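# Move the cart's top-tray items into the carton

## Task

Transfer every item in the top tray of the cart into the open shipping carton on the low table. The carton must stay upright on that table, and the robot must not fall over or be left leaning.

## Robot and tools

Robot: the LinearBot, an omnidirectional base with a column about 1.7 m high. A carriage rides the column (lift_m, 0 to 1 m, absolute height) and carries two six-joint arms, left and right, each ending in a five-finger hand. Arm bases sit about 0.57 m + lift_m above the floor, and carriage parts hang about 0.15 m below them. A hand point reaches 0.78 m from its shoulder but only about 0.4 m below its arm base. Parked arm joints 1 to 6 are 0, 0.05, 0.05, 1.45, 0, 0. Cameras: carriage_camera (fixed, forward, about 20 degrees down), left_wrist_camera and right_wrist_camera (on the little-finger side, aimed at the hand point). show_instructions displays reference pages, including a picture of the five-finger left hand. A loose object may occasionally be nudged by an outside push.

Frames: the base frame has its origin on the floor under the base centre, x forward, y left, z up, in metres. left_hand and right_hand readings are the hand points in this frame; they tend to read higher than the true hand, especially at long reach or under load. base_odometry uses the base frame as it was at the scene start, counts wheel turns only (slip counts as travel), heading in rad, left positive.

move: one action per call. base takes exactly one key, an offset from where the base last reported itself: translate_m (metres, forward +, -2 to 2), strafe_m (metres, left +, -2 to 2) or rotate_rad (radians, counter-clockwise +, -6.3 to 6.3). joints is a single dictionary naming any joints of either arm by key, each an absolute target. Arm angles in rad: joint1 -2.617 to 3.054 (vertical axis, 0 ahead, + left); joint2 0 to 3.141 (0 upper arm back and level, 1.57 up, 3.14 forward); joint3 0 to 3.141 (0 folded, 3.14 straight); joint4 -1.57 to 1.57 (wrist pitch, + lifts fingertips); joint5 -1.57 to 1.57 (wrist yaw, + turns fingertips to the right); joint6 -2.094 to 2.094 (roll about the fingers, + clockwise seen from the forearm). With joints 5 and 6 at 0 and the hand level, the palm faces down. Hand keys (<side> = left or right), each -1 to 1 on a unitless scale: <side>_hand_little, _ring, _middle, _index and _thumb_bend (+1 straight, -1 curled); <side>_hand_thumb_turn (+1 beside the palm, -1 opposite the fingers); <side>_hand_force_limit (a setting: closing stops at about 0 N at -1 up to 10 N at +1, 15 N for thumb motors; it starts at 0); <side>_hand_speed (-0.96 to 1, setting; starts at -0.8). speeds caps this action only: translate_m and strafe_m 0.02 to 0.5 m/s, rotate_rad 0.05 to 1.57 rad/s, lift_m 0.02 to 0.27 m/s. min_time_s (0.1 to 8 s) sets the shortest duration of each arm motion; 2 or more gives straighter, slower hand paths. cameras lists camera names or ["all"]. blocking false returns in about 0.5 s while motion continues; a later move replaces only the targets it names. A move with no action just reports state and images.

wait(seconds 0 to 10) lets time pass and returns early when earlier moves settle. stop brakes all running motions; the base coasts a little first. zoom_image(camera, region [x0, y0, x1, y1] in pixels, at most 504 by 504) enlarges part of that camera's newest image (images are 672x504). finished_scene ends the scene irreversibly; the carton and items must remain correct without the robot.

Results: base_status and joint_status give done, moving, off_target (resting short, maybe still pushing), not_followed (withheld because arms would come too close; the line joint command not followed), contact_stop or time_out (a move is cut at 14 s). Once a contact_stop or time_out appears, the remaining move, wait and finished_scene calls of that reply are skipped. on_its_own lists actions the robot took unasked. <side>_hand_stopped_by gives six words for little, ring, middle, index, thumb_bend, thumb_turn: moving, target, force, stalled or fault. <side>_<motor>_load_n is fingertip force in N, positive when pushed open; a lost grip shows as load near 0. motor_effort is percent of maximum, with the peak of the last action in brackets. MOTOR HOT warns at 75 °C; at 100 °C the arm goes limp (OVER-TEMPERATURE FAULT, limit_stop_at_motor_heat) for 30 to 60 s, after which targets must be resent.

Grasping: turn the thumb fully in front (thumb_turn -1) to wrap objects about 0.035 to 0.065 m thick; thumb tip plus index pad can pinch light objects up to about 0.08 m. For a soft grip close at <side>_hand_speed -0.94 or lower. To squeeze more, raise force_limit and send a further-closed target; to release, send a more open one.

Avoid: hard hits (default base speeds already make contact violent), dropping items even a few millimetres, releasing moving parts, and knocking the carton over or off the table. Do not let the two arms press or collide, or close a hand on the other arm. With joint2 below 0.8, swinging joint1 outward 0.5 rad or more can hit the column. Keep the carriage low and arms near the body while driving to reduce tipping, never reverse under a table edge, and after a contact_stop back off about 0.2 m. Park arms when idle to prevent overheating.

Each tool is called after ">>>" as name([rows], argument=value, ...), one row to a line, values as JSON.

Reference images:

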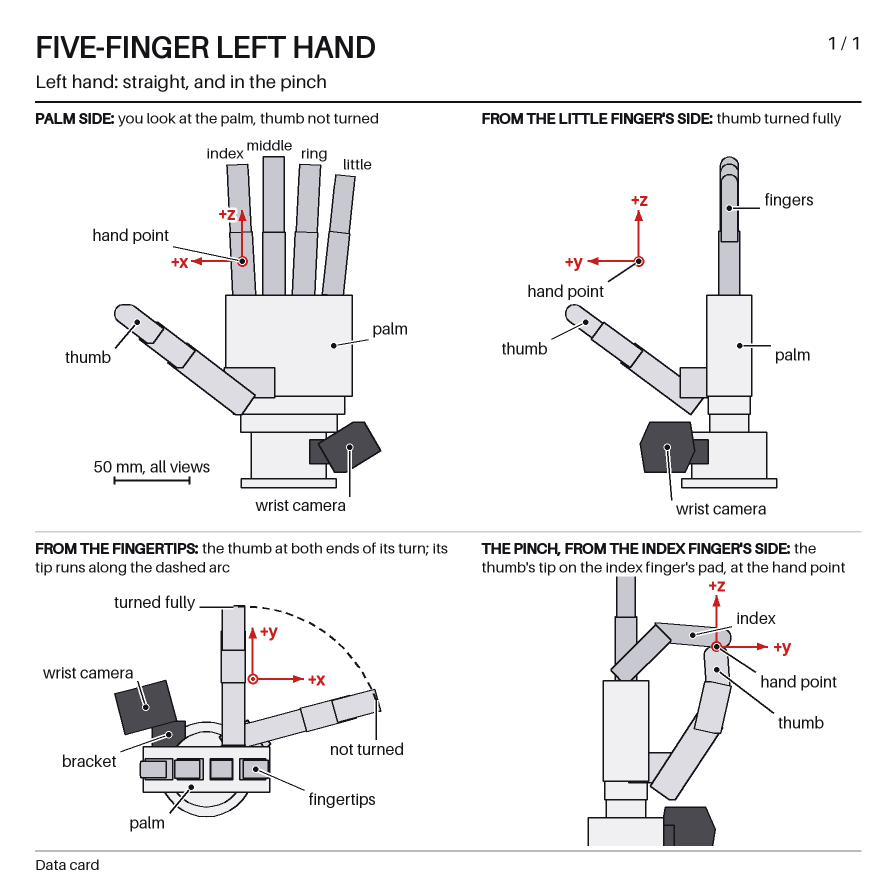

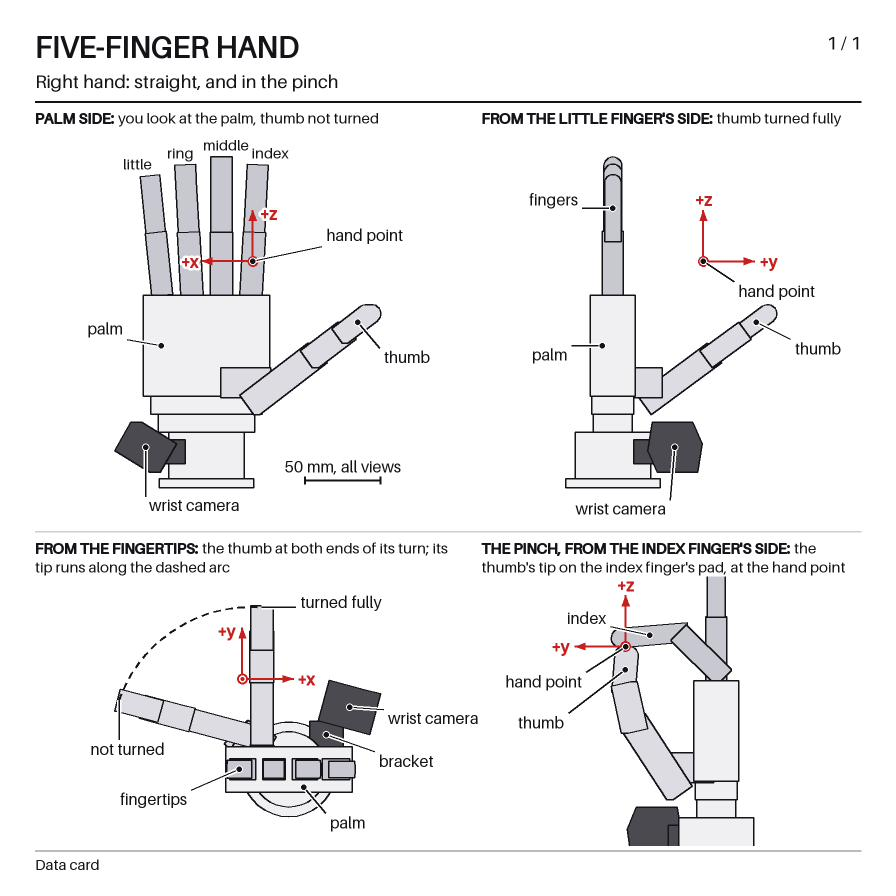

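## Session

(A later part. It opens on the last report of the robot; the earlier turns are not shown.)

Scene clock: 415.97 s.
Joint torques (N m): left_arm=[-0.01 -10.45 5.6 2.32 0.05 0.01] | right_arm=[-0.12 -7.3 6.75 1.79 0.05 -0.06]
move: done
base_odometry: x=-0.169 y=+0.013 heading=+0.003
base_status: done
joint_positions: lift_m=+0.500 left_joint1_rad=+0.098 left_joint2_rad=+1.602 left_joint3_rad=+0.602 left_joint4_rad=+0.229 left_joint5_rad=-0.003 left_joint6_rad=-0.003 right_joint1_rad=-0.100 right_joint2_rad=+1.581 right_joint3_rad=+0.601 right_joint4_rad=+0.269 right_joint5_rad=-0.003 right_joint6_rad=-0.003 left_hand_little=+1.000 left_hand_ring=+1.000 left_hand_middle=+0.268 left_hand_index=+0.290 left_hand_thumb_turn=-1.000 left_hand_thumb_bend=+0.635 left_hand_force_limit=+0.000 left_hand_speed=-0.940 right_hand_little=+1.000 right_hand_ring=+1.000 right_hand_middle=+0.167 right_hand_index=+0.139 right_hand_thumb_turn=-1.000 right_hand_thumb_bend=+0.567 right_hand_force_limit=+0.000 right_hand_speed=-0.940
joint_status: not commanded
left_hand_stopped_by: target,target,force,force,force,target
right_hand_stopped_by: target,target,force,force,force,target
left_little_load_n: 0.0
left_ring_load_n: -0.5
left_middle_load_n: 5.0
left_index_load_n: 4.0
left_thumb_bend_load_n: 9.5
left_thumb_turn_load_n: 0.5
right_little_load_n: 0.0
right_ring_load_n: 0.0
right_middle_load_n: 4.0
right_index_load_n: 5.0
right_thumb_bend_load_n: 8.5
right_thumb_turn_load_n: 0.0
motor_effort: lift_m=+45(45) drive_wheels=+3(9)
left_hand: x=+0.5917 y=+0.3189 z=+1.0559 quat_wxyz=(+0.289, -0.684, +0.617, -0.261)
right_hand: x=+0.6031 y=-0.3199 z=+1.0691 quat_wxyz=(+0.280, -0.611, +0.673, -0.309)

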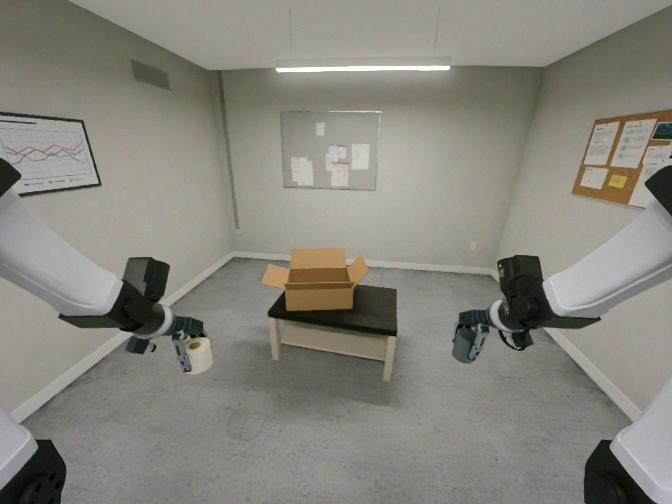

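>>> move(base={"rotate_rad": 0.228}, cameras=[])

>>> move(base={"translate_m": 0.95}, speeds={"translate_m": 0.35}, cameras=[])

>>> move(base={"rotate_rad": -0.438}, cameras=["carriage_camera"])

>>> zoom_image(camera="carriage_camera", region=[200, 260, 470, 490])

Scene clock: 445.00 s.
Joint torques (N m): left_arm=[-0.46 -10.33 5.64 2.29 0.1 0.01] | right_arm=[-0.27 -7.23 6.71 1.79 0.06 -0.05]
move: done
base_odometry: x=-0.170 y=+0.013 heading=+0.230
base_status: done
joint_positions: lift_m=+0.500 left_joint1_rad=+0.101 left_joint2_rad=+1.602 left_joint3_rad=+0.602 left_joint4_rad=+0.229 left_joint5_rad=-0.005 left_joint6_rad=-0.003 right_joint1_rad=-0.098 right_joint2_rad=+1.581 right_joint3_rad=+0.601 right_joint4_rad=+0.269 right_joint5_rad=-0.003 right_joint6_rad=-0.003 left_hand_little=+1.000 left_hand_ring=+1.000 left_hand_middle=+0.268 left_hand_index=+0.290 left_hand_thumb_turn=-1.000 left_hand_thumb_bend=+0.635 left_hand_force_limit=+0.000 left_hand_speed=-0.940 right_hand_little=+1.000 right_hand_ring=+1.000 right_hand_middle=+0.167 right_hand_index=+0.139 right_hand_thumb_turn=-1.000 right_hand_thumb_bend=+0.567 right_hand_force_limit=+0.000 right_hand_speed=-0.940
joint_status: not commanded
left_hand_stopped_by: target,target,force,force,force,target
right_hand_stopped_by: target,target,force,force,force,target
left_little_load_n: 0.0
left_ring_load_n: 0.0
left_middle_load_n: 5.0
left_index_load_n: 3.5
left_thumb_bend_load_n: 9.0
left_thumb_turn_load_n: 0.5
right_little_load_n: 0.0
right_ring_load_n: 0.0
right_middle_load_n: 4.0
right_index_load_n: 5.0
right_thumb_bend_load_n: 8.0
right_thumb_turn_load_n: 0.0
motor_effort: lift_m=+45(45) drive_wheels=-3(6)
left_hand: x=+0.5917 y=+0.3203 z=+1.0559 quat_wxyz=(+0.290, -0.685, +0.616, -0.260)
right_hand: x=+0.6031 y=-0.3190 z=+1.0691 quat_wxyz=(+0.281, -0.612, +0.672, -0.308)

Scene clock: 449.50 s.
Joint torques (N m): left_arm=[-0.24 -10.3 5.46 2.32 0.14 -0.04] | right_arm=[-0.31 -7.25 6.74 1.79 0.06 -0.07]
move: done
base_odometry: x=+0.756 y=+0.229 heading=+0.230
base_status: done
joint_positions: lift_m=+0.500 left_joint1_rad=+0.101 left_joint2_rad=+1.601 left_joint3_rad=+0.602 left_joint4_rad=+0.229 left_joint5_rad=-0.005 left_joint6_rad=-0.003 right_joint1_rad=-0.098 right_joint2_rad=+1.581 right_joint3_rad=+0.601 right_joint4_rad=+0.269 right_joint5_rad=-0.003 right_joint6_rad=-0.003 left_hand_little=+1.000 left_hand_ring=+1.000 left_hand_middle=+0.268 left_hand_index=+0.290 left_hand_thumb_turn=-1.000 left_hand_thumb_bend=+0.635 left_hand_force_limit=+0.000 left_hand_speed=-0.940 right_hand_little=+1.000 right_hand_ring=+1.000 right_hand_middle=+0.167 right_hand_index=+0.139 right_hand_thumb_turn=-1.000 right_hand_thumb_bend=+0.567 right_hand_force_limit=+0.000 right_hand_speed=-0.940
joint_status: not commanded
left_hand_stopped_by: target,target,force,force,force,target
right_hand_stopped_by: target,target,force,force,force,target
left_little_load_n: 0.0
left_ring_load_n: 0.0
left_middle_load_n: 5.0
left_index_load_n: 3.5
left_thumb_bend_load_n: 9.5
left_thumb_turn_load_n: 0.5
right_little_load_n: 0.0
right_ring_load_n: 0.0
right_middle_load_n: 4.0
right_index_load_n: 5.0
right_thumb_bend_load_n: 8.0
right_thumb_turn_load_n: 0.0
motor_effort: lift_m=+45(46) drive_wheels=+4(12)
left_hand: x=+0.5918 y=+0.3203 z=+1.0560 quat_wxyz=(+0.290, -0.685, +0.616, -0.260)
right_hand: x=+0.6031 y=-0.3190 z=+1.0691 quat_wxyz=(+0.281, -0.612, +0.672, -0.308)

Scene clock: 451.30 s.
Joint torques (N m): left_arm=[-0.1 -9.99 5.37 2.29 0.13 -0.02] | right_arm=[0.03 -7.39 6.76 1.8 0.04 -0.06]
move: done
base_odometry: x=+0.756 y=+0.229 heading=-0.208
base_status: done
joint_positions: lift_m=+0.500 left_joint1_rad=+0.099 left_joint2_rad=+1.601 left_joint3_rad=+0.602 left_joint4_rad=+0.228 left_joint5_rad=-0.003 left_joint6_rad=-0.003 right_joint1_rad=-0.102 right_joint2_rad=+1.581 right_joint3_rad=+0.601 right_joint4_rad=+0.269 right_joint5_rad=-0.001 right_joint6_rad=-0.003 left_hand_little=+1.000 left_hand_ring=+1.000 left_hand_middle=+0.268 left_hand_index=+0.290 left_hand_thumb_turn=-1.000 left_hand_thumb_bend=+0.635 left_hand_force_limit=+0.000 left_hand_speed=-0.940 right_hand_little=+1.000 right_hand_ring=+1.000 right_hand_middle=+0.167 right_hand_index=+0.139 right_hand_thumb_turn=-1.000 right_hand_thumb_bend=+0.567 right_hand_force_limit=+0.000 right_hand_speed=-0.940
joint_status: not commanded
left_hand_stopped_by: target,target,force,force,force,target
right_hand_stopped_by: target,target,force,force,force,target
left_little_load_n: 0.0
left_ring_load_n: 0.0
left_middle_load_n: 5.0
left_index_load_n: 3.5
left_thumb_bend_load_n: 9.5
left_thumb_turn_load_n: 0.5
right_little_load_n: 0.0
right_ring_load_n: -0.5
right_middle_load_n: 4.0
right_index_load_n: 5.0
right_thumb_bend_load_n: 8.0
right_thumb_turn_load_n: 0.0
motor_effort: lift_m=+45(46) drive_wheels=+4(8)
left_hand: x=+0.5917 y=+0.3191 z=+1.0561 quat_wxyz=(+0.289, -0.684, +0.617, -0.261)
right_hand: x=+0.6031 y=-0.3210 z=+1.0691 quat_wxyz=(+0.279, -0.610, +0.674, -0.310)

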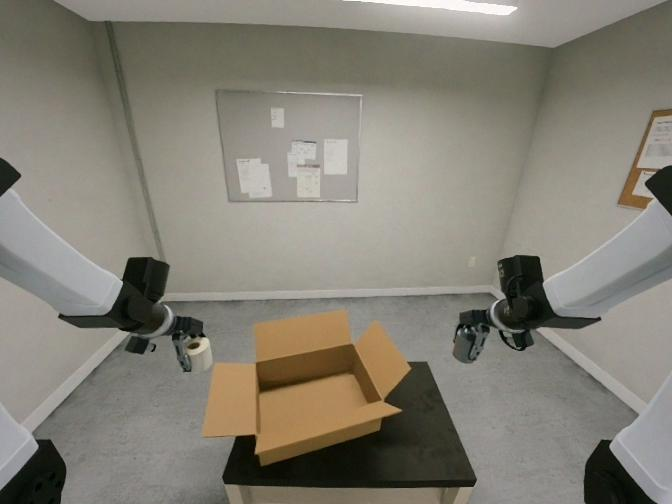

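Scaled by 1.867 from the camera's image (finer frame: 960x720).

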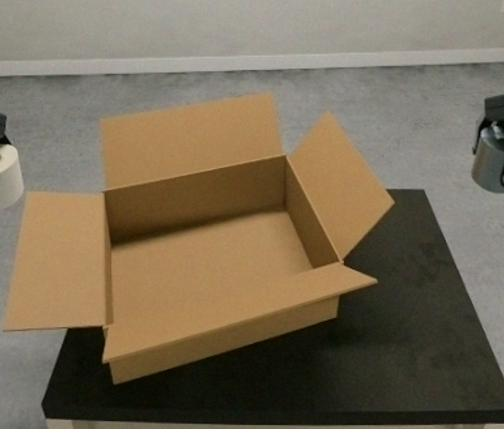

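>>> move(base={"translate_m": 0.22}, speeds={"translate_m": 0.15}, cameras=[])

>>> move(joints={"right_joint1_rad": 0.604, "right_joint2_rad": 2.945, "right_joint3_rad": 1.9, "right_joint4_rad": 0.345}, min_time_s=3, cameras=["carriage_camera", "right_wrist_camera"])

>>> zoom_image(camera="carriage_camera", region=[180, 280, 450, 500])

Scene clock: 479.33 s.
Joint torques (N m): left_arm=[-0.17 -10.47 5.44 2.29 0.13 0.03] | right_arm=[0.08 -7.16 6.74 1.84 0.03 -0.04]
move: done
base_odometry: x=+0.971 y=+0.184 heading=-0.209
base_status: done
joint_positions: lift_m=+0.500 left_joint1_rad=+0.099 left_joint2_rad=+1.601 left_joint3_rad=+0.602 left_joint4_rad=+0.228 left_joint5_rad=-0.003 left_joint6_rad=-0.003 right_joint1_rad=-0.102 right_joint2_rad=+1.581 right_joint3_rad=+0.601 right_joint4_rad=+0.269 right_joint5_rad=-0.001 right_joint6_rad=-0.003 left_hand_little=+1.000 left_hand_ring=+1.000 left_hand_middle=+0.268 left_hand_index=+0.290 left_hand_thumb_turn=-1.000 left_hand_thumb_bend=+0.635 left_hand_force_limit=+0.000 left_hand_speed=-0.940 right_hand_little=+1.000 right_hand_ring=+1.000 right_hand_middle=+0.167 right_hand_index=+0.139 right_hand_thumb_turn=-1.000 right_hand_thumb_bend=+0.567 right_hand_force_limit=+0.000 right_hand_speed=-0.940
joint_status: not commanded
left_hand_stopped_by: target,target,force,force,force,target
right_hand_stopped_by: target,target,force,force,force,target
left_little_load_n: 0.0
left_ring_load_n: 0.0
left_middle_load_n: 5.0
left_index_load_n: 4.0
left_thumb_bend_load_n: 9.5
left_thumb_turn_load_n: 0.5
right_little_load_n: 0.0
right_ring_load_n: 0.0
right_middle_load_n: 4.0
right_index_load_n: 5.0
right_thumb_bend_load_n: 8.0
right_thumb_turn_load_n: 0.0
motor_effort: lift_m=+45(46) drive_wheels=-4(8)
left_hand: x=+0.5916 y=+0.3191 z=+1.0561 quat_wxyz=(+0.289, -0.684, +0.617, -0.261)
right_hand: x=+0.6031 y=-0.3210 z=+1.0691 quat_wxyz=(+0.279, -0.610, +0.674, -0.310)

Scene clock: 482.63 s.
Joint torques (N m): left_arm=[-0.13 -10.43 5.46 2.29 0.05 0.03] | right_arm=[0.17 -13.46 8.65 1.96 0.04 -0.06]
move: done
base_odometry: x=+0.971 y=+0.184 heading=-0.209
base_status: not commanded
joint_positions: lift_m=+0.500 left_joint1_rad=+0.099 left_joint2_rad=+1.601 left_joint3_rad=+0.602 left_joint4_rad=+0.228 left_joint5_rad=-0.003 left_joint6_rad=-0.003 right_joint1_rad=+0.601 right_joint2_rad=+2.927 right_joint3_rad=+1.879 right_joint4_rad=+0.329 right_joint5_rad=-0.001 right_joint6_rad=-0.003 left_hand_little=+1.000 left_hand_ring=+1.000 left_hand_middle=+0.268 left_hand_index=+0.290 left_hand_thumb_turn=-1.000 left_hand_thumb_bend=+0.635 left_hand_force_limit=+0.000 left_hand_speed=-0.940 right_hand_little=+1.000 right_hand_ring=+1.000 right_hand_middle=+0.167 right_hand_index=+0.139 right_hand_thumb_turn=-1.000 right_hand_thumb_bend=+0.567 right_hand_force_limit=+0.000 right_hand_speed=-0.940
joint_status: all done
left_hand_stopped_by: target,target,force,force,force,target
right_hand_stopped_by: target,target,force,force,force,target
left_little_load_n: 0.0
left_ring_load_n: 0.0
left_middle_load_n: 5.0
left_index_load_n: 4.0
left_thumb_bend_load_n: 9.5
left_thumb_turn_load_n: 0.5
right_little_load_n: 0.0
right_ring_load_n: 0.0
right_middle_load_n: 4.0
right_index_load_n: 5.0
right_thumb_bend_load_n: 8.0
right_thumb_turn_load_n: 0.5
motor_effort: lift_m=+45(45) drive_wheels=-4(4)
left_hand: x=+0.5916 y=+0.3191 z=+1.0561 quat_wxyz=(+0.289, -0.684, +0.617, -0.261)
right_hand: x=+0.7183 y=+0.0596 z=+0.8480 quat_wxyz=(+0.366, -0.806, +0.423, -0.193)

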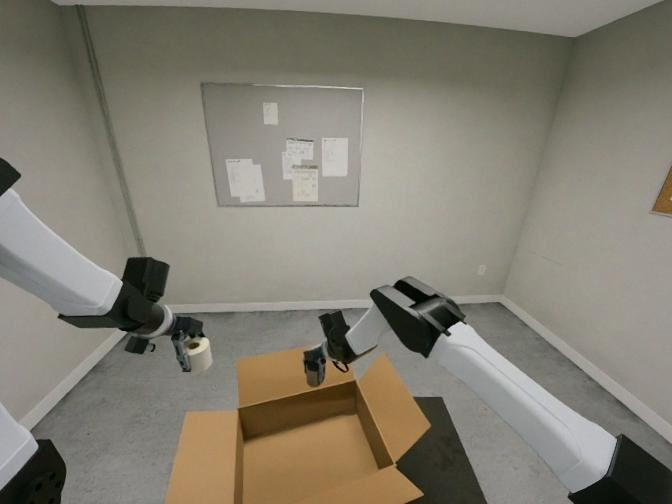

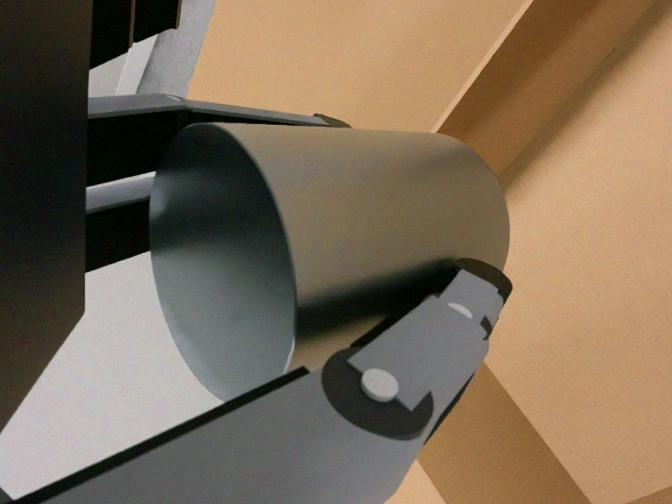

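Scaled by 1.867 from the camera's image (finer frame: 960x720).

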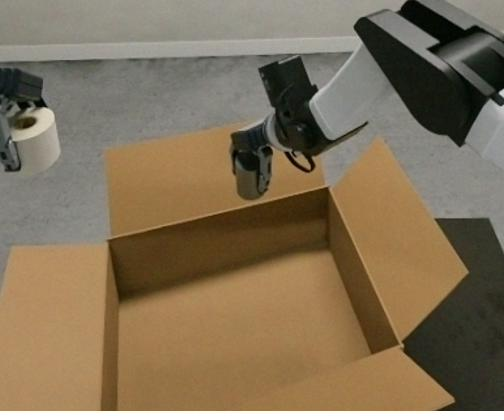

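>>> move(joints={"lift_m": 0.25}, speeds={"lift_m": 0.15}, cameras=["carriage_camera", "right_wrist_camera"])

Scene clock: 493.50 s.
Joint torques (N m): left_arm=[-0.13 -9.32 5.86 2.33 0.09 -0.02] | right_arm=[0.12 -14.78 7.65 1.82 0.03 -0.06]
move: done
base_odometry: x=+0.971 y=+0.184 heading=-0.209
base_status: not commanded
joint_positions: lift_m=+0.250 left_joint1_rad=+0.099 left_joint2_rad=+1.595 left_joint3_rad=+0.597 left_joint4_rad=+0.223 left_joint5_rad=-0.003 left_joint6_rad=-0.003 right_joint1_rad=+0.601 right_joint2_rad=+2.939 right_joint3_rad=+1.888 right_joint4_rad=+0.342 right_joint5_rad=-0.001 right_joint6_rad=-0.003 left_hand_little=+1.000 left_hand_ring=+1.000 left_hand_middle=+0.268 left_hand_index=+0.290 left_hand_thumb_turn=-1.000 left_hand_thumb_bend=+0.635 left_hand_force_limit=+0.000 left_hand_speed=-0.940 right_hand_little=+1.000 right_hand_ring=+1.000 right_hand_middle=+0.167 right_hand_index=+0.139 right_hand_thumb_turn=-1.000 right_hand_thumb_bend=+0.567 right_hand_force_limit=+0.000 right_hand_speed=-0.940
joint_status: all done
left_hand_stopped_by: target,target,force,force,force,target
right_hand_stopped_by: target,target,force,force,force,target
left_little_load_n: 0.0
left_ring_load_n: 0.0
left_middle_load_n: 5.0
left_index_load_n: 3.5
left_thumb_bend_load_n: 9.5
left_thumb_turn_load_n: 0.5
right_little_load_n: 0.0
right_ring_load_n: 0.0
right_middle_load_n: 4.0
right_index_load_n: 5.0
right_thumb_bend_load_n: 8.0
right_thumb_turn_load_n: 0.0
motor_effort: lift_m=+45(46) drive_wheels=-3(4)
left_hand: x=+0.5896 y=+0.3189 z=+0.8059 quat_wxyz=(+0.288, -0.685, +0.617, -0.260)
right_hand: x=+0.7197 y=+0.0605 z=+0.5953 quat_wxyz=(+0.369, -0.805, +0.422, -0.195)

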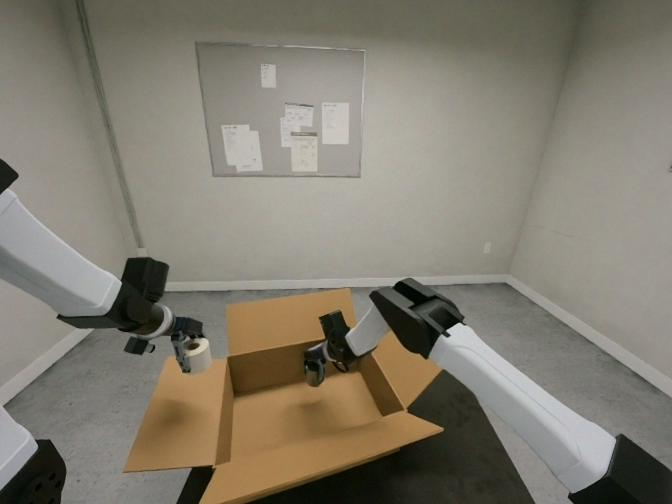

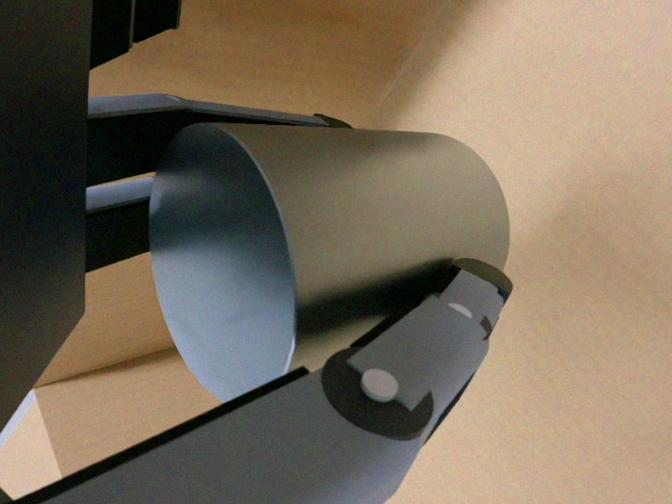

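>>> move(joints={"left_joint1_rad": 0.45, "left_joint2_rad": 1.5, "left_joint3_rad": 1.1, "left_joint4_rad": -0.3}, min_time_s=1.5, cameras=[])

>>> move(joints={"lift_m": 0.16}, speeds={"lift_m": 0.08}, cameras=["carriage_camera", "right_wrist_camera"])

>>> zoom_image(camera="carriage_camera", region=[200, 280, 440, 440])

Scene clock: 504.27 s.
Joint torques (N m): left_arm=[0.14 -11.67 9.84 2.15 0.06 -0.03] | right_arm=[0.18 -14.76 7.76 1.83 0.03 -0.07]
move: done
base_odometry: x=+0.971 y=+0.184 heading=-0.209
base_status: not commanded
joint_positions: lift_m=+0.250 left_joint1_rad=+0.446 left_joint2_rad=+1.538 left_joint3_rad=+1.067 left_joint4_rad=-0.312 left_joint5_rad=-0.003 left_joint6_rad=-0.003 right_joint1_rad=+0.601 right_joint2_rad=+2.939 right_joint3_rad=+1.888 right_joint4_rad=+0.342 right_joint5_rad=-0.001 right_joint6_rad=-0.003 left_hand_little=+1.000 left_hand_ring=+1.000 left_hand_middle=+0.268 left_hand_index=+0.290 left_hand_thumb_turn=-1.000 left_hand_thumb_bend=+0.635 left_hand_force_limit=+0.000 left_hand_speed=-0.940 right_hand_little=+1.000 right_hand_ring=+1.000 right_hand_middle=+0.167 right_hand_index=+0.139 right_hand_thumb_turn=-1.000 right_hand_thumb_bend=+0.567 right_hand_force_limit=+0.000 right_hand_speed=-0.940
joint_status: all done
left_hand_stopped_by: target,target,force,force,force,target
right_hand_stopped_by: target,target,force,force,force,target
left_little_load_n: -0.5
left_ring_load_n: 0.0
left_middle_load_n: 5.0
left_index_load_n: 3.5
left_thumb_bend_load_n: 9.5
left_thumb_turn_load_n: 0.5
right_little_load_n: 0.0
right_ring_load_n: 0.0
right_middle_load_n: 4.0
right_index_load_n: 5.0
right_thumb_bend_load_n: 8.0
right_thumb_turn_load_n: 0.0
motor_effort: lift_m=+45(46) drive_wheels=+4(4)
left_hand: x=+0.6070 y=+0.4606 z=+0.9200 quat_wxyz=(+0.325, -0.782, +0.491, -0.204)
right_hand: x=+0.7197 y=+0.0605 z=+0.5953 quat_wxyz=(+0.369, -0.805, +0.422, -0.195)

Scene clock: 505.80 s.
Joint torques (N m): left_arm=[0.1 -10.95 9.52 2.28 0.08 -0.03] | right_arm=[0.14 -15.04 7.68 1.79 0.02 -0.07]
move: done
base_odometry: x=+0.971 y=+0.184 heading=-0.209
base_status: not commanded
joint_positions: lift_m=+0.160 left_joint1_rad=+0.446 left_joint2_rad=+1.532 left_joint3_rad=+1.071 left_joint4_rad=-0.321 left_joint5_rad=-0.003 left_joint6_rad=-0.003 right_joint1_rad=+0.601 right_joint2_rad=+2.941 right_joint3_rad=+1.890 right_joint4_rad=+0.342 right_joint5_rad=-0.001 right_joint6_rad=-0.003 left_hand_little=+1.000 left_hand_ring=+1.000 left_hand_middle=+0.268 left_hand_index=+0.290 left_hand_thumb_turn=-1.000 left_hand_thumb_bend=+0.635 left_hand_force_limit=+0.000 left_hand_speed=-0.940 right_hand_little=+1.000 right_hand_ring=+1.000 right_hand_middle=+0.167 right_hand_index=+0.139 right_hand_thumb_turn=-1.000 right_hand_thumb_bend=+0.567 right_hand_force_limit=+0.000 right_hand_speed=-0.940
joint_status: all done
left_hand_stopped_by: target,target,force,force,force,target
right_hand_stopped_by: target,target,force,force,force,target
left_little_load_n: 0.0
left_ring_load_n: 0.0
left_middle_load_n: 5.0
left_index_load_n: 3.5
left_thumb_bend_load_n: 9.5
left_thumb_turn_load_n: 0.5
right_little_load_n: 0.0
right_ring_load_n: 0.0
right_middle_load_n: 4.0
right_index_load_n: 5.0
right_thumb_bend_load_n: 8.0
right_thumb_turn_load_n: 0.0
motor_effort: lift_m=+45(46) drive_wheels=-4(4)
left_hand: x=+0.6063 y=+0.4603 z=+0.8325 quat_wxyz=(+0.325, -0.782, +0.491, -0.204)
right_hand: x=+0.7201 y=+0.0608 z=+0.5053 quat_wxyz=(+0.370, -0.805, +0.422, -0.195)

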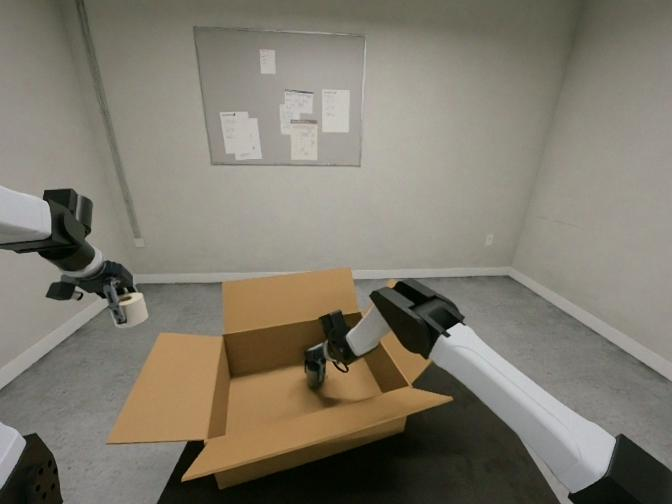

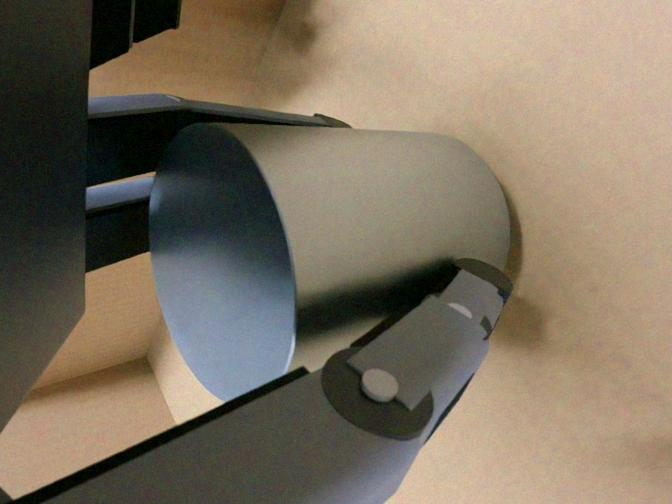

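Scaled by 2.100 from the camera's image (finer frame: 960x720).

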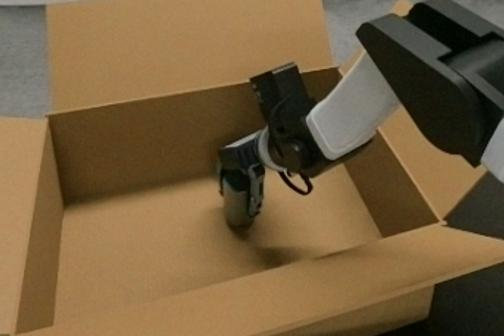

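>>> move(joints={"lift_m": 0.132}, speeds={"lift_m": 0.04}, cameras=["right_wrist_camera"])

Scene clock: 510.90 s.
Joint torques (N m): left_arm=[0.03 -11.34 9.43 2.29 0.03 -0.05] | right_arm=[0.13 -14.6 6.98 1.53 0.07 -0.07]
move: done
base_odometry: x=+0.971 y=+0.184 heading=-0.209
base_status: not commanded
joint_positions: lift_m=+0.132 left_joint1_rad=+0.446 left_joint2_rad=+1.531 left_joint3_rad=+1.072 left_joint4_rad=-0.323 left_joint5_rad=-0.003 left_joint6_rad=-0.003 right_joint1_rad=+0.601 right_joint2_rad=+2.937 right_joint3_rad=+1.898 right_joint4_rad=+0.377 right_joint5_rad=-0.004 right_joint6_rad=-0.002 left_hand_little=+1.000 left_hand_ring=+1.000 left_hand_middle=+0.268 left_hand_index=+0.290 left_hand_thumb_turn=-1.000 left_hand_thumb_bend=+0.635 left_hand_force_limit=+0.000 left_hand_speed=-0.940 right_hand_little=+1.000 right_hand_ring=+1.000 right_hand_middle=+0.167 right_hand_index=+0.139 right_hand_thumb_turn=-1.000 right_hand_thumb_bend=+0.567 right_hand_force_limit=+0.000 right_hand_speed=-0.940
joint_status: all done
left_hand_stopped_by: target,target,force,force,force,target
right_hand_stopped_by: target,target,force,force,force,target
left_little_load_n: 0.0
left_ring_load_n: 0.0
left_middle_load_n: 5.0
left_index_load_n: 3.5
left_thumb_bend_load_n: 9.5
left_thumb_turn_load_n: 0.5
right_little_load_n: -1.0
right_ring_load_n: 0.0
right_middle_load_n: 3.5
right_index_load_n: 5.0
right_thumb_bend_load_n: 7.5
right_thumb_turn_load_n: -0.5
motor_effort: lift_m=+42(43) drive_wheels=+4(4)
left_hand: x=+0.6061 y=+0.4601 z=+0.8050 quat_wxyz=(+0.325, -0.782, +0.491, -0.204)
right_hand: x=+0.7297 y=+0.0682 z=+0.4888 quat_wxyz=(+0.389, -0.796, +0.417, -0.203)

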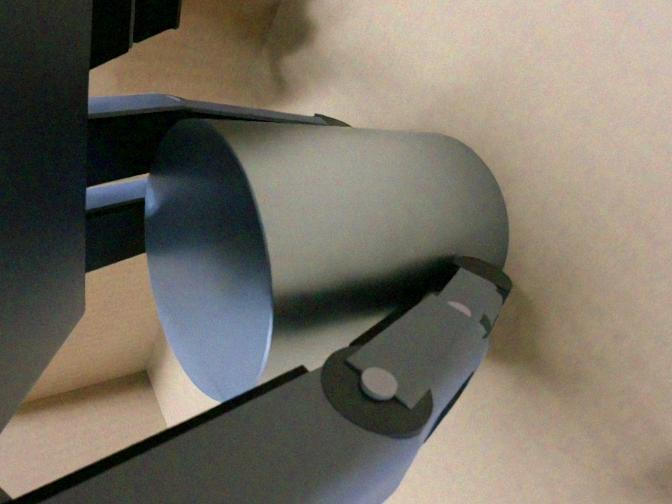

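>>> move(joints={"lift_m": 0.143}, speeds={"lift_m": 0.04}, cameras=[])

Scene clock: 514.93 s.
Joint torques (N m): left_arm=[0.17 -11.19 9.61 2.3 0.1 0.01] | right_arm=[0.09 -14.56 6.87 1.76 0.05 -0.07]
move: done
base_odometry: x=+0.971 y=+0.184 heading=-0.209
base_status: not commanded
joint_positions: lift_m=+0.143 left_joint1_rad=+0.446 left_joint2_rad=+1.531 left_joint3_rad=+1.072 left_joint4_rad=-0.323 left_joint5_rad=-0.003 left_joint6_rad=-0.003 right_joint1_rad=+0.601 right_joint2_rad=+2.937 right_joint3_rad=+1.898 right_joint4_rad=+0.355 right_joint5_rad=-0.004 right_joint6_rad=-0.002 left_hand_little=+1.000 left_hand_ring=+1.000 left_hand_middle=+0.268 left_hand_index=+0.290 left_hand_thumb_turn=-1.000 left_hand_thumb_bend=+0.635 left_hand_force_limit=+0.000 left_hand_speed=-0.940 right_hand_little=+1.000 right_hand_ring=+1.000 right_hand_middle=+0.167 right_hand_index=+0.139 right_hand_thumb_turn=-1.000 right_hand_thumb_bend=+0.567 right_hand_force_limit=+0.000 right_hand_speed=-0.940
joint_status: all done
left_hand_stopped_by: target,target,force,force,force,target
right_hand_stopped_by: target,target,force,force,force,target
left_little_load_n: 0.0
left_ring_load_n: 0.0
left_middle_load_n: 5.0
left_index_load_n: 3.5
left_thumb_bend_load_n: 9.5
left_thumb_turn_load_n: 0.5
right_little_load_n: 0.0
right_ring_load_n: 0.0
right_middle_load_n: 3.5
right_index_load_n: 4.5
right_thumb_bend_load_n: 8.0
right_thumb_turn_load_n: 0.0
motor_effort: lift_m=+47(52) drive_wheels=+4(4)
left_hand: x=+0.6062 y=+0.4602 z=+0.8158 quat_wxyz=(+0.325, -0.782, +0.491, -0.204)
right_hand: x=+0.7258 y=+0.0655 z=+0.4956 quat_wxyz=(+0.380, -0.800, +0.419, -0.199)

>>> move(joints={"right_hand_speed": -0.9, "right_hand_index": 0.9, "right_hand_middle": 0.9, "right_hand_thumb_bend": 1.0}, cameras=["carriage_camera", "right_wrist_camera"])

Scene clock: 526.43 s.
Joint torques (N m): left_arm=[0.14 -11 9.55 2.36 0.1 -0.01] | right_arm=[0.1 -14.6 6.89 1.74 0.06 -0.07]
move: done
base_odometry: x=+0.971 y=+0.184 heading=-0.209
base_status: not commanded
joint_positions: lift_m=+0.143 left_joint1_rad=+0.446 left_joint2_rad=+1.531 left_joint3_rad=+1.072 left_joint4_rad=-0.323 left_joint5_rad=-0.003 left_joint6_rad=-0.003 right_joint1_rad=+0.601 right_joint2_rad=+2.937 right_joint3_rad=+1.898 right_joint4_rad=+0.354 right_joint5_rad=-0.004 right_joint6_rad=-0.002 left_hand_little=+1.000 left_hand_ring=+1.000 left_hand_middle=+0.268 left_hand_index=+0.290 left_hand_thumb_turn=-1.000 left_hand_thumb_bend=+0.635 left_hand_force_limit=+0.000 left_hand_speed=-0.940 right_hand_little=+1.000 right_hand_ring=+1.000 right_hand_middle=+0.900 right_hand_index=+0.900 right_hand_thumb_turn=-1.000 right_hand_thumb_bend=+1.000 right_hand_force_limit=+0.000 right_hand_speed=-0.900
joint_status: all done
left_hand_stopped_by: target,target,force,force,force,target
right_hand_stopped_by: target,target,target,target,target,target
left_little_load_n: 0.0
left_ring_load_n: 0.0
left_middle_load_n: 5.0
left_index_load_n: 3.5
left_thumb_bend_load_n: 9.5
left_thumb_turn_load_n: 0.5
right_little_load_n: 0.0
right_ring_load_n: 0.0
right_middle_load_n: 0.0
right_index_load_n: -0.5
right_thumb_bend_load_n: 0.0
right_thumb_turn_load_n: 0.0
motor_effort: lift_m=+47(47) drive_wheels=+4(4)
left_hand: x=+0.6062 y=+0.4602 z=+0.8158 quat_wxyz=(+0.325, -0.782, +0.491, -0.204)
right_hand: x=+0.7256 y=+0.0654 z=+0.4954 quat_wxyz=(+0.380, -0.800, +0.420, -0.198)

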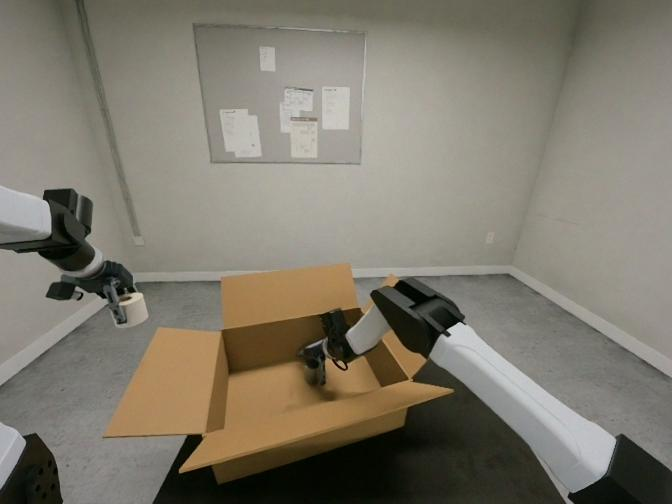

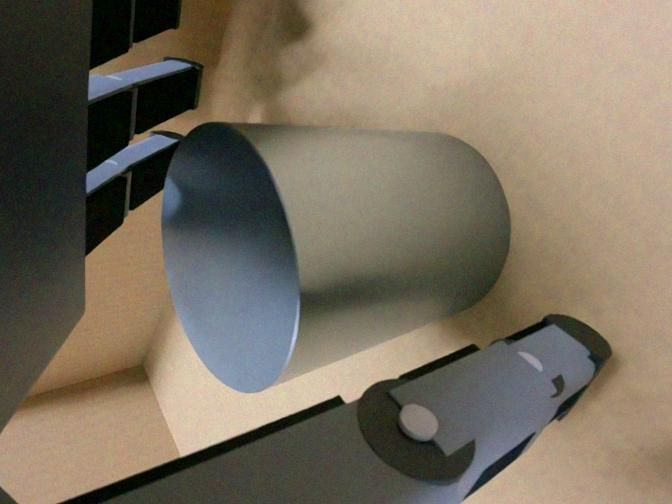

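>>> move(joints={"lift_m": 0.45}, speeds={"lift_m": 0.15}, cameras=["right_wrist_camera"])

>>> move(joints={"right_joint1_rad": -0.2, "right_joint2_rad": 1.57, "right_joint3_rad": 0.8, "right_joint4_rad": 0.3}, min_time_s=2.5, cameras=[])

>>> move(joints={"left_joint1_rad": -0.1, "left_joint2_rad": 2.2, "left_joint3_rad": 1.2, "left_joint4_rad": 0.3, "right_joint1_rad": 0, "right_joint2_rad": 0.05, "right_joint3_rad": 0.05, "right_joint4_rad": 1.45}, min_time_s=2.5, cameras=[])

>>> move(joints={"left_joint1_rad": -0.30, "left_joint2_rad": 2.733, "left_joint3_rad": 1.231, "left_joint4_rad": 0.806}, min_time_s=2, cameras=["carriage_camera"])

>>> zoom_image(camera="carriage_camera", region=[180, 280, 450, 500])

Scene clock: 543.67 s.
Joint torques (N m): left_arm=[0.13 -10.63 9.13 2.26 0.07 0.01] | right_arm=[0.17 -14.83 6.87 1.7 0.06 -0.06]
move: done
base_odometry: x=+0.971 y=+0.184 heading=-0.209
base_status: not commanded
joint_positions: lift_m=+0.450 left_joint1_rad=+0.446 left_joint2_rad=+1.528 left_joint3_rad=+1.075 left_joint4_rad=-0.322 left_joint5_rad=-0.003 left_joint6_rad=-0.003 right_joint1_rad=+0.601 right_joint2_rad=+2.940 right_joint3_rad=+1.898 right_joint4_rad=+0.351 right_joint5_rad=-0.004 right_joint6_rad=-0.002 left_hand_little=+1.000 left_hand_ring=+1.000 left_hand_middle=+0.268 left_hand_index=+0.290 left_hand_thumb_turn=-1.000 left_hand_thumb_bend=+0.635 left_hand_force_limit=+0.000 left_hand_speed=-0.940 right_hand_little=+1.000 right_hand_ring=+1.000 right_hand_middle=+0.900 right_hand_index=+0.900 right_hand_thumb_turn=-1.000 right_hand_thumb_bend=+1.000 right_hand_force_limit=+0.000 right_hand_speed=-0.900
joint_status: all done
left_hand_stopped_by: target,target,force,force,force,target
right_hand_stopped_by: target,target,target,target,target,target
left_little_load_n: 0.0
left_ring_load_n: 0.0
left_middle_load_n: 5.0
left_index_load_n: 3.5
left_thumb_bend_load_n: 9.5
left_thumb_turn_load_n: 0.5
right_little_load_n: 0.0
right_ring_load_n: 0.0
right_middle_load_n: 0.0
right_index_load_n: 0.0
right_thumb_bend_load_n: 0.0
right_thumb_turn_load_n: 0.0
motor_effort: lift_m=+44(55) drive_wheels=+4(4)
left_hand: x=+0.6074 y=+0.4608 z=+1.1259 quat_wxyz=(+0.328, -0.781, +0.490, -0.206)
right_hand: x=+0.7242 y=+0.0644 z=+0.8001 quat_wxyz=(+0.377, -0.801, +0.420, -0.197)

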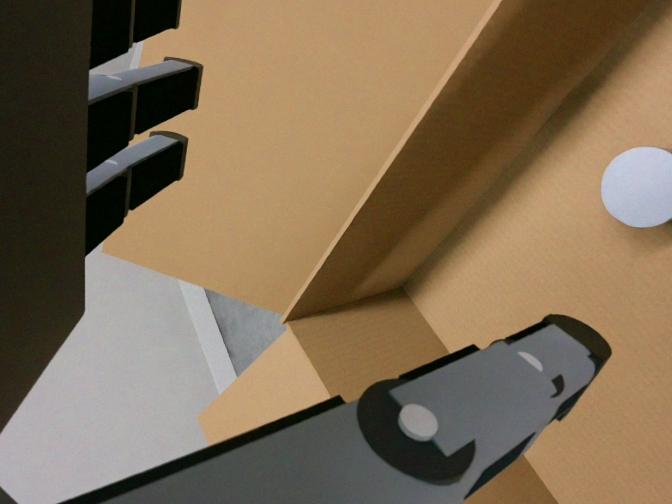

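Scene clock: 546.47 s.
Joint torques (N m): left_arm=[0.35 -10.66 9.07 2.25 0.05 -0.04] | right_arm=[-0.44 -9.36 6.84 1.83 0.02 -0.06]
move: done
base_odometry: x=+0.971 y=+0.184 heading=-0.209
base_status: not commanded
joint_positions: lift_m=+0.450 left_joint1_rad=+0.446 left_joint2_rad=+1.528 left_joint3_rad=+1.075 left_joint4_rad=-0.322 left_joint5_rad=-0.003 left_joint6_rad=-0.003 right_joint1_rad=-0.196 right_joint2_rad=+1.592 right_joint3_rad=+0.810 right_joint4_rad=+0.317 right_joint5_rad=-0.001 right_joint6_rad=-0.002 left_hand_little=+1.000 left_hand_ring=+1.000 left_hand_middle=+0.268 left_hand_index=+0.290 left_hand_thumb_turn=-1.000 left_hand_thumb_bend=+0.635 left_hand_force_limit=+0.000 left_hand_speed=-0.940 right_hand_little=+1.000 right_hand_ring=+1.000 right_hand_middle=+0.900 right_hand_index=+0.900 right_hand_thumb_turn=-1.000 right_hand_thumb_bend=+1.000 right_hand_force_limit=+0.000 right_hand_speed=-0.900
joint_status: all done
left_hand_stopped_by: target,target,force,force,force,target
right_hand_stopped_by: target,target,target,target,target,target
left_little_load_n: 0.0
left_ring_load_n: 0.0
left_middle_load_n: 5.0
left_index_load_n: 3.5
left_thumb_bend_load_n: 9.5
left_thumb_turn_load_n: 0.5
right_little_load_n: 0.0
right_ring_load_n: 0.0
right_middle_load_n: 0.0
right_index_load_n: 0.0
right_thumb_bend_load_n: 0.0
right_thumb_turn_load_n: 0.0
motor_effort: lift_m=+44(45) drive_wheels=-4(4)
left_hand: x=+0.6074 y=+0.4608 z=+1.1259 quat_wxyz=(+0.328, -0.781, +0.490, -0.206)
right_hand: x=+0.6806 y=-0.3720 z=+1.1057 quat_wxyz=(+0.333, -0.541, +0.657, -0.406)

Scene clock: 549.30 s.
Joint torques (N m): left_arm=[-0.53 -11.88 8.27 2.45 0.1 -0.03] | right_arm=[0.36 3.36 5.3 0.16 0.03 -0.07]
move: done
base_odometry: x=+0.971 y=+0.184 heading=-0.209
base_status: not commanded
joint_positions: lift_m=+0.450 left_joint1_rad=-0.096 left_joint2_rad=+2.192 left_joint3_rad=+1.171 left_joint4_rad=+0.265 left_joint5_rad=-0.003 left_joint6_rad=-0.003 right_joint1_rad=-0.005 right_joint2_rad=+0.059 right_joint3_rad=+0.059 right_joint4_rad=+1.435 right_joint5_rad=-0.001 right_joint6_rad=-0.002 left_hand_little=+1.000 left_hand_ring=+1.000 left_hand_middle=+0.268 left_hand_index=+0.290 left_hand_thumb_turn=-1.000 left_hand_thumb_bend=+0.635 left_hand_force_limit=+0.000 left_hand_speed=-0.940 right_hand_little=+1.000 right_hand_ring=+1.000 right_hand_middle=+0.900 right_hand_index=+0.900 right_hand_thumb_turn=-1.000 right_hand_thumb_bend=+1.000 right_hand_force_limit=+0.000 right_hand_speed=-0.900
joint_status: all done
left_hand_stopped_by: target,target,force,force,force,target
right_hand_stopped_by: target,target,target,target,target,target
left_little_load_n: 0.0
left_ring_load_n: 0.0
left_middle_load_n: 5.0
left_index_load_n: 4.0
left_thumb_bend_load_n: 9.5
left_thumb_turn_load_n: 0.5
right_little_load_n: 0.5
right_ring_load_n: 0.0
right_middle_load_n: 0.0
right_index_load_n: 0.0
right_thumb_bend_load_n: 0.0
right_thumb_turn_load_n: 0.0
motor_effort: lift_m=+45(45) drive_wheels=-3(4)
left_hand: x=+0.7305 y=+0.2348 z=+0.9554 quat_wxyz=(+0.267, -0.619, +0.678, -0.293)
right_hand: x=+0.3265 y=-0.2832 z=+1.4790 quat_wxyz=(+0.703, -0.048, +0.048, -0.708)

Scene clock: 551.60 s.
Joint torques (N m): left_arm=[-0.53 -12.92 5.22 2.47 0.09 0.04] | right_arm=[0.35 3.44 5.33 0.11 0.02 -0.06]
move: done
base_odometry: x=+0.971 y=+0.184 heading=-0.209
base_status: not commanded
joint_positions: lift_m=+0.450 left_joint1_rad=-0.296 left_joint2_rad=+2.725 left_joint3_rad=+1.212 left_joint4_rad=+0.770 left_joint5_rad=-0.003 left_joint6_rad=-0.003 right_joint1_rad=-0.005 right_joint2_rad=+0.059 right_joint3_rad=+0.059 right_joint4_rad=+1.438 right_joint5_rad=-0.001 right_joint6_rad=-0.002 left_hand_little=+1.000 left_hand_ring=+1.000 left_hand_middle=+0.268 left_hand_index=+0.290 left_hand_thumb_turn=-1.000 left_hand_thumb_bend=+0.635 left_hand_force_limit=+0.000 left_hand_speed=-0.940 right_hand_little=+1.000 right_hand_ring=+1.000 right_hand_middle=+0.900 right_hand_index=+0.900 right_hand_thumb_turn=-1.000 right_hand_thumb_bend=+1.000 right_hand_force_limit=+0.000 right_hand_speed=-0.900
joint_status: all done
left_hand_stopped_by: target,target,force,force,force,target
right_hand_stopped_by: target,target,target,target,target,target
left_little_load_n: 0.0
left_ring_load_n: 0.0
left_middle_load_n: 5.0
left_index_load_n: 3.5
left_thumb_bend_load_n: 9.5
left_thumb_turn_load_n: 0.5
right_little_load_n: 0.0
right_ring_load_n: 0.0
right_middle_load_n: 0.0
right_index_load_n: 0.0
right_thumb_bend_load_n: 0.0
right_thumb_turn_load_n: 0.5
motor_effort: lift_m=+44(45) drive_wheels=-4(4)
left_hand: x=+0.6913 y=+0.1409 z=+0.7860 quat_wxyz=(+0.240, -0.547, +0.734, -0.323)
right_hand: x=+0.3257 y=-0.2832 z=+1.4793 quat_wxyz=(+0.703, -0.047, +0.047, -0.708)

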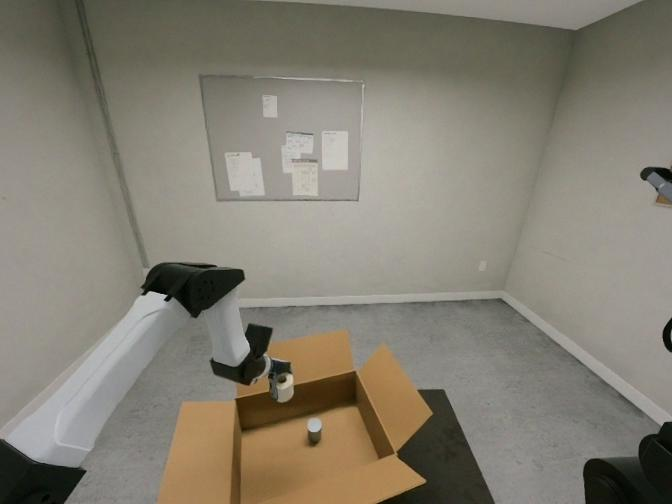

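Scaled by 1.867 from the camera's image (finer frame: 960x720).

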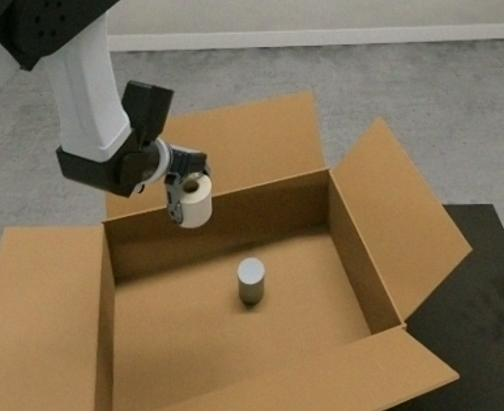

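>>> move(joints={"left_joint1_rad": -0.278, "left_joint2_rad": 2.722, "left_joint3_rad": 1.170, "left_joint4_rad": 0.87}, min_time_s=1, cameras=[])

>>> move(joints={"lift_m": 0.25}, speeds={"lift_m": 0.15}, cameras=["carriage_camera", "left_wrist_camera"])

>>> zoom_image(camera="carriage_camera", region=[180, 280, 450, 500])

Scene clock: 565.83 s.
Joint torques (N m): left_arm=[0.27 -13.86 3.11 2.46 0.11 -0.01] | right_arm=[0.4 3.45 5.27 0.12 0.02 -0.07]
move: done
base_odometry: x=+0.971 y=+0.184 heading=-0.209
base_status: not commanded
joint_positions: lift_m=+0.450 left_joint1_rad=-0.283 left_joint2_rad=+2.725 left_joint3_rad=+1.173 left_joint4_rad=+0.834 left_joint5_rad=-0.003 left_joint6_rad=-0.003 right_joint1_rad=-0.005 right_joint2_rad=+0.059 right_joint3_rad=+0.059 right_joint4_rad=+1.438 right_joint5_rad=-0.001 right_joint6_rad=-0.002 left_hand_little=+1.000 left_hand_ring=+1.000 left_hand_middle=+0.268 left_hand_index=+0.290 left_hand_thumb_turn=-1.000 left_hand_thumb_bend=+0.635 left_hand_force_limit=+0.000 left_hand_speed=-0.940 right_hand_little=+1.000 right_hand_ring=+1.000 right_hand_middle=+0.900 right_hand_index=+0.900 right_hand_thumb_turn=-1.000 right_hand_thumb_bend=+1.000 right_hand_force_limit=+0.000 right_hand_speed=-0.900
joint_status: all done
left_hand_stopped_by: target,target,force,force,force,target
right_hand_stopped_by: target,target,target,target,target,target
left_little_load_n: 0.0
left_ring_load_n: 0.0
left_middle_load_n: 5.0
left_index_load_n: 4.0
left_thumb_bend_load_n: 9.5
left_thumb_turn_load_n: 0.5
right_little_load_n: 0.0
right_ring_load_n: 0.0
right_middle_load_n: 0.0
right_index_load_n: 0.0
right_thumb_bend_load_n: 0.0
right_thumb_turn_load_n: 0.0
motor_effort: lift_m=+44(45) drive_wheels=-3(4)
left_hand: x=+0.6896 y=+0.1480 z=+0.7872 quat_wxyz=(+0.249, -0.548, +0.727, -0.330)
right_hand: x=+0.3257 y=-0.2832 z=+1.4793 quat_wxyz=(+0.703, -0.047, +0.047, -0.708)

Scene clock: 567.60 s.
Joint torques (N m): left_arm=[0.16 -14 3.34 2.53 0.12 0.02] | right_arm=[0.35 3.67 5.86 0.05 0.02 -0.06]
move: done
base_odometry: x=+0.971 y=+0.184 heading=-0.209
base_status: not commanded
joint_positions: lift_m=+0.250 left_joint1_rad=-0.283 left_joint2_rad=+2.726 left_joint3_rad=+1.169 left_joint4_rad=+0.840 left_joint5_rad=-0.003 left_joint6_rad=-0.003 right_joint1_rad=-0.005 right_joint2_rad=+0.056 right_joint3_rad=+0.053 right_joint4_rad=+1.441 right_joint5_rad=-0.001 right_joint6_rad=-0.002 left_hand_little=+1.000 left_hand_ring=+1.000 left_hand_middle=+0.268 left_hand_index=+0.290 left_hand_thumb_turn=-1.000 left_hand_thumb_bend=+0.635 left_hand_force_limit=+0.000 left_hand_speed=-0.940 right_hand_little=+1.000 right_hand_ring=+1.000 right_hand_middle=+0.900 right_hand_index=+0.900 right_hand_thumb_turn=-1.000 right_hand_thumb_bend=+1.000 right_hand_force_limit=+0.000 right_hand_speed=-0.900
joint_status: all done
left_hand_stopped_by: target,target,force,force,force,target
right_hand_stopped_by: target,target,target,target,target,target
left_little_load_n: 0.0
left_ring_load_n: 0.0
left_middle_load_n: 5.0
left_index_load_n: 4.0
left_thumb_bend_load_n: 9.5
left_thumb_turn_load_n: 0.5
right_little_load_n: 0.0
right_ring_load_n: 0.0
right_middle_load_n: 0.0
right_index_load_n: 0.0
right_thumb_bend_load_n: 0.0
right_thumb_turn_load_n: 0.0
motor_effort: lift_m=+45(46) drive_wheels=-4(4)
left_hand: x=+0.6886 y=+0.1483 z=+0.5864 quat_wxyz=(+0.249, -0.548, +0.727, -0.331)
right_hand: x=+0.3256 y=-0.2832 z=+1.2778 quat_wxyz=(+0.703, -0.047, +0.046, -0.708)

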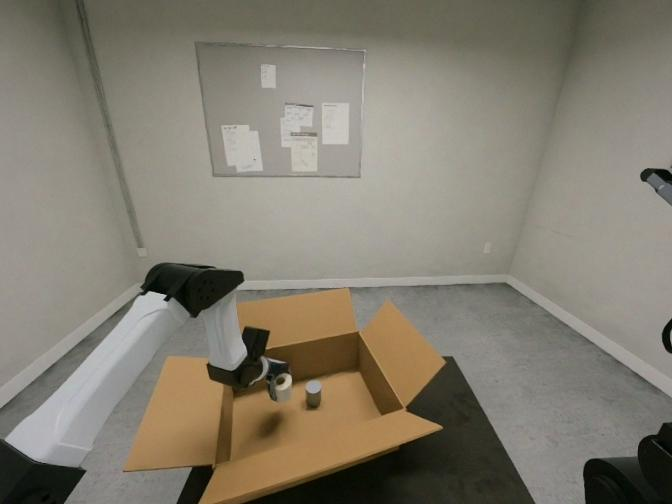

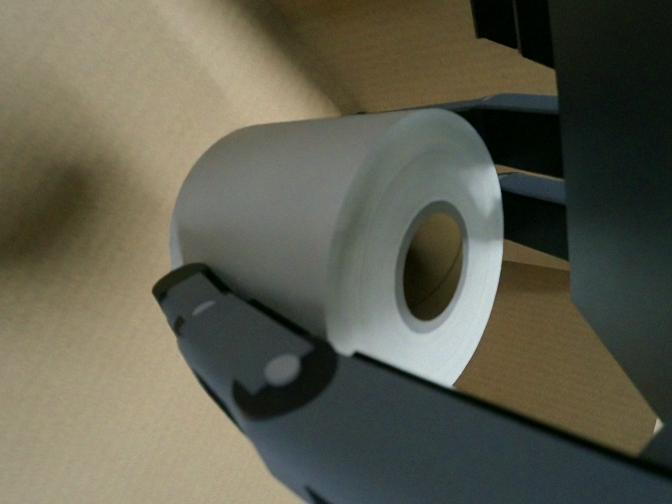

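Scaled by 1.867 from the camera's image (finer frame: 960x720).

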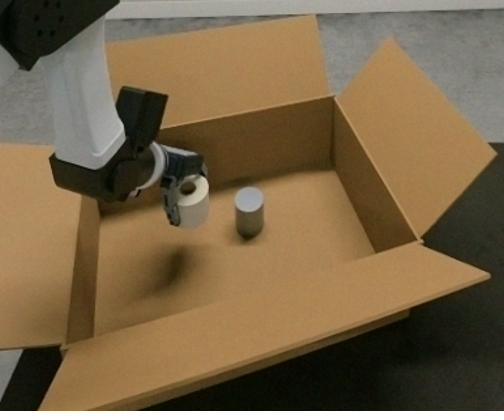

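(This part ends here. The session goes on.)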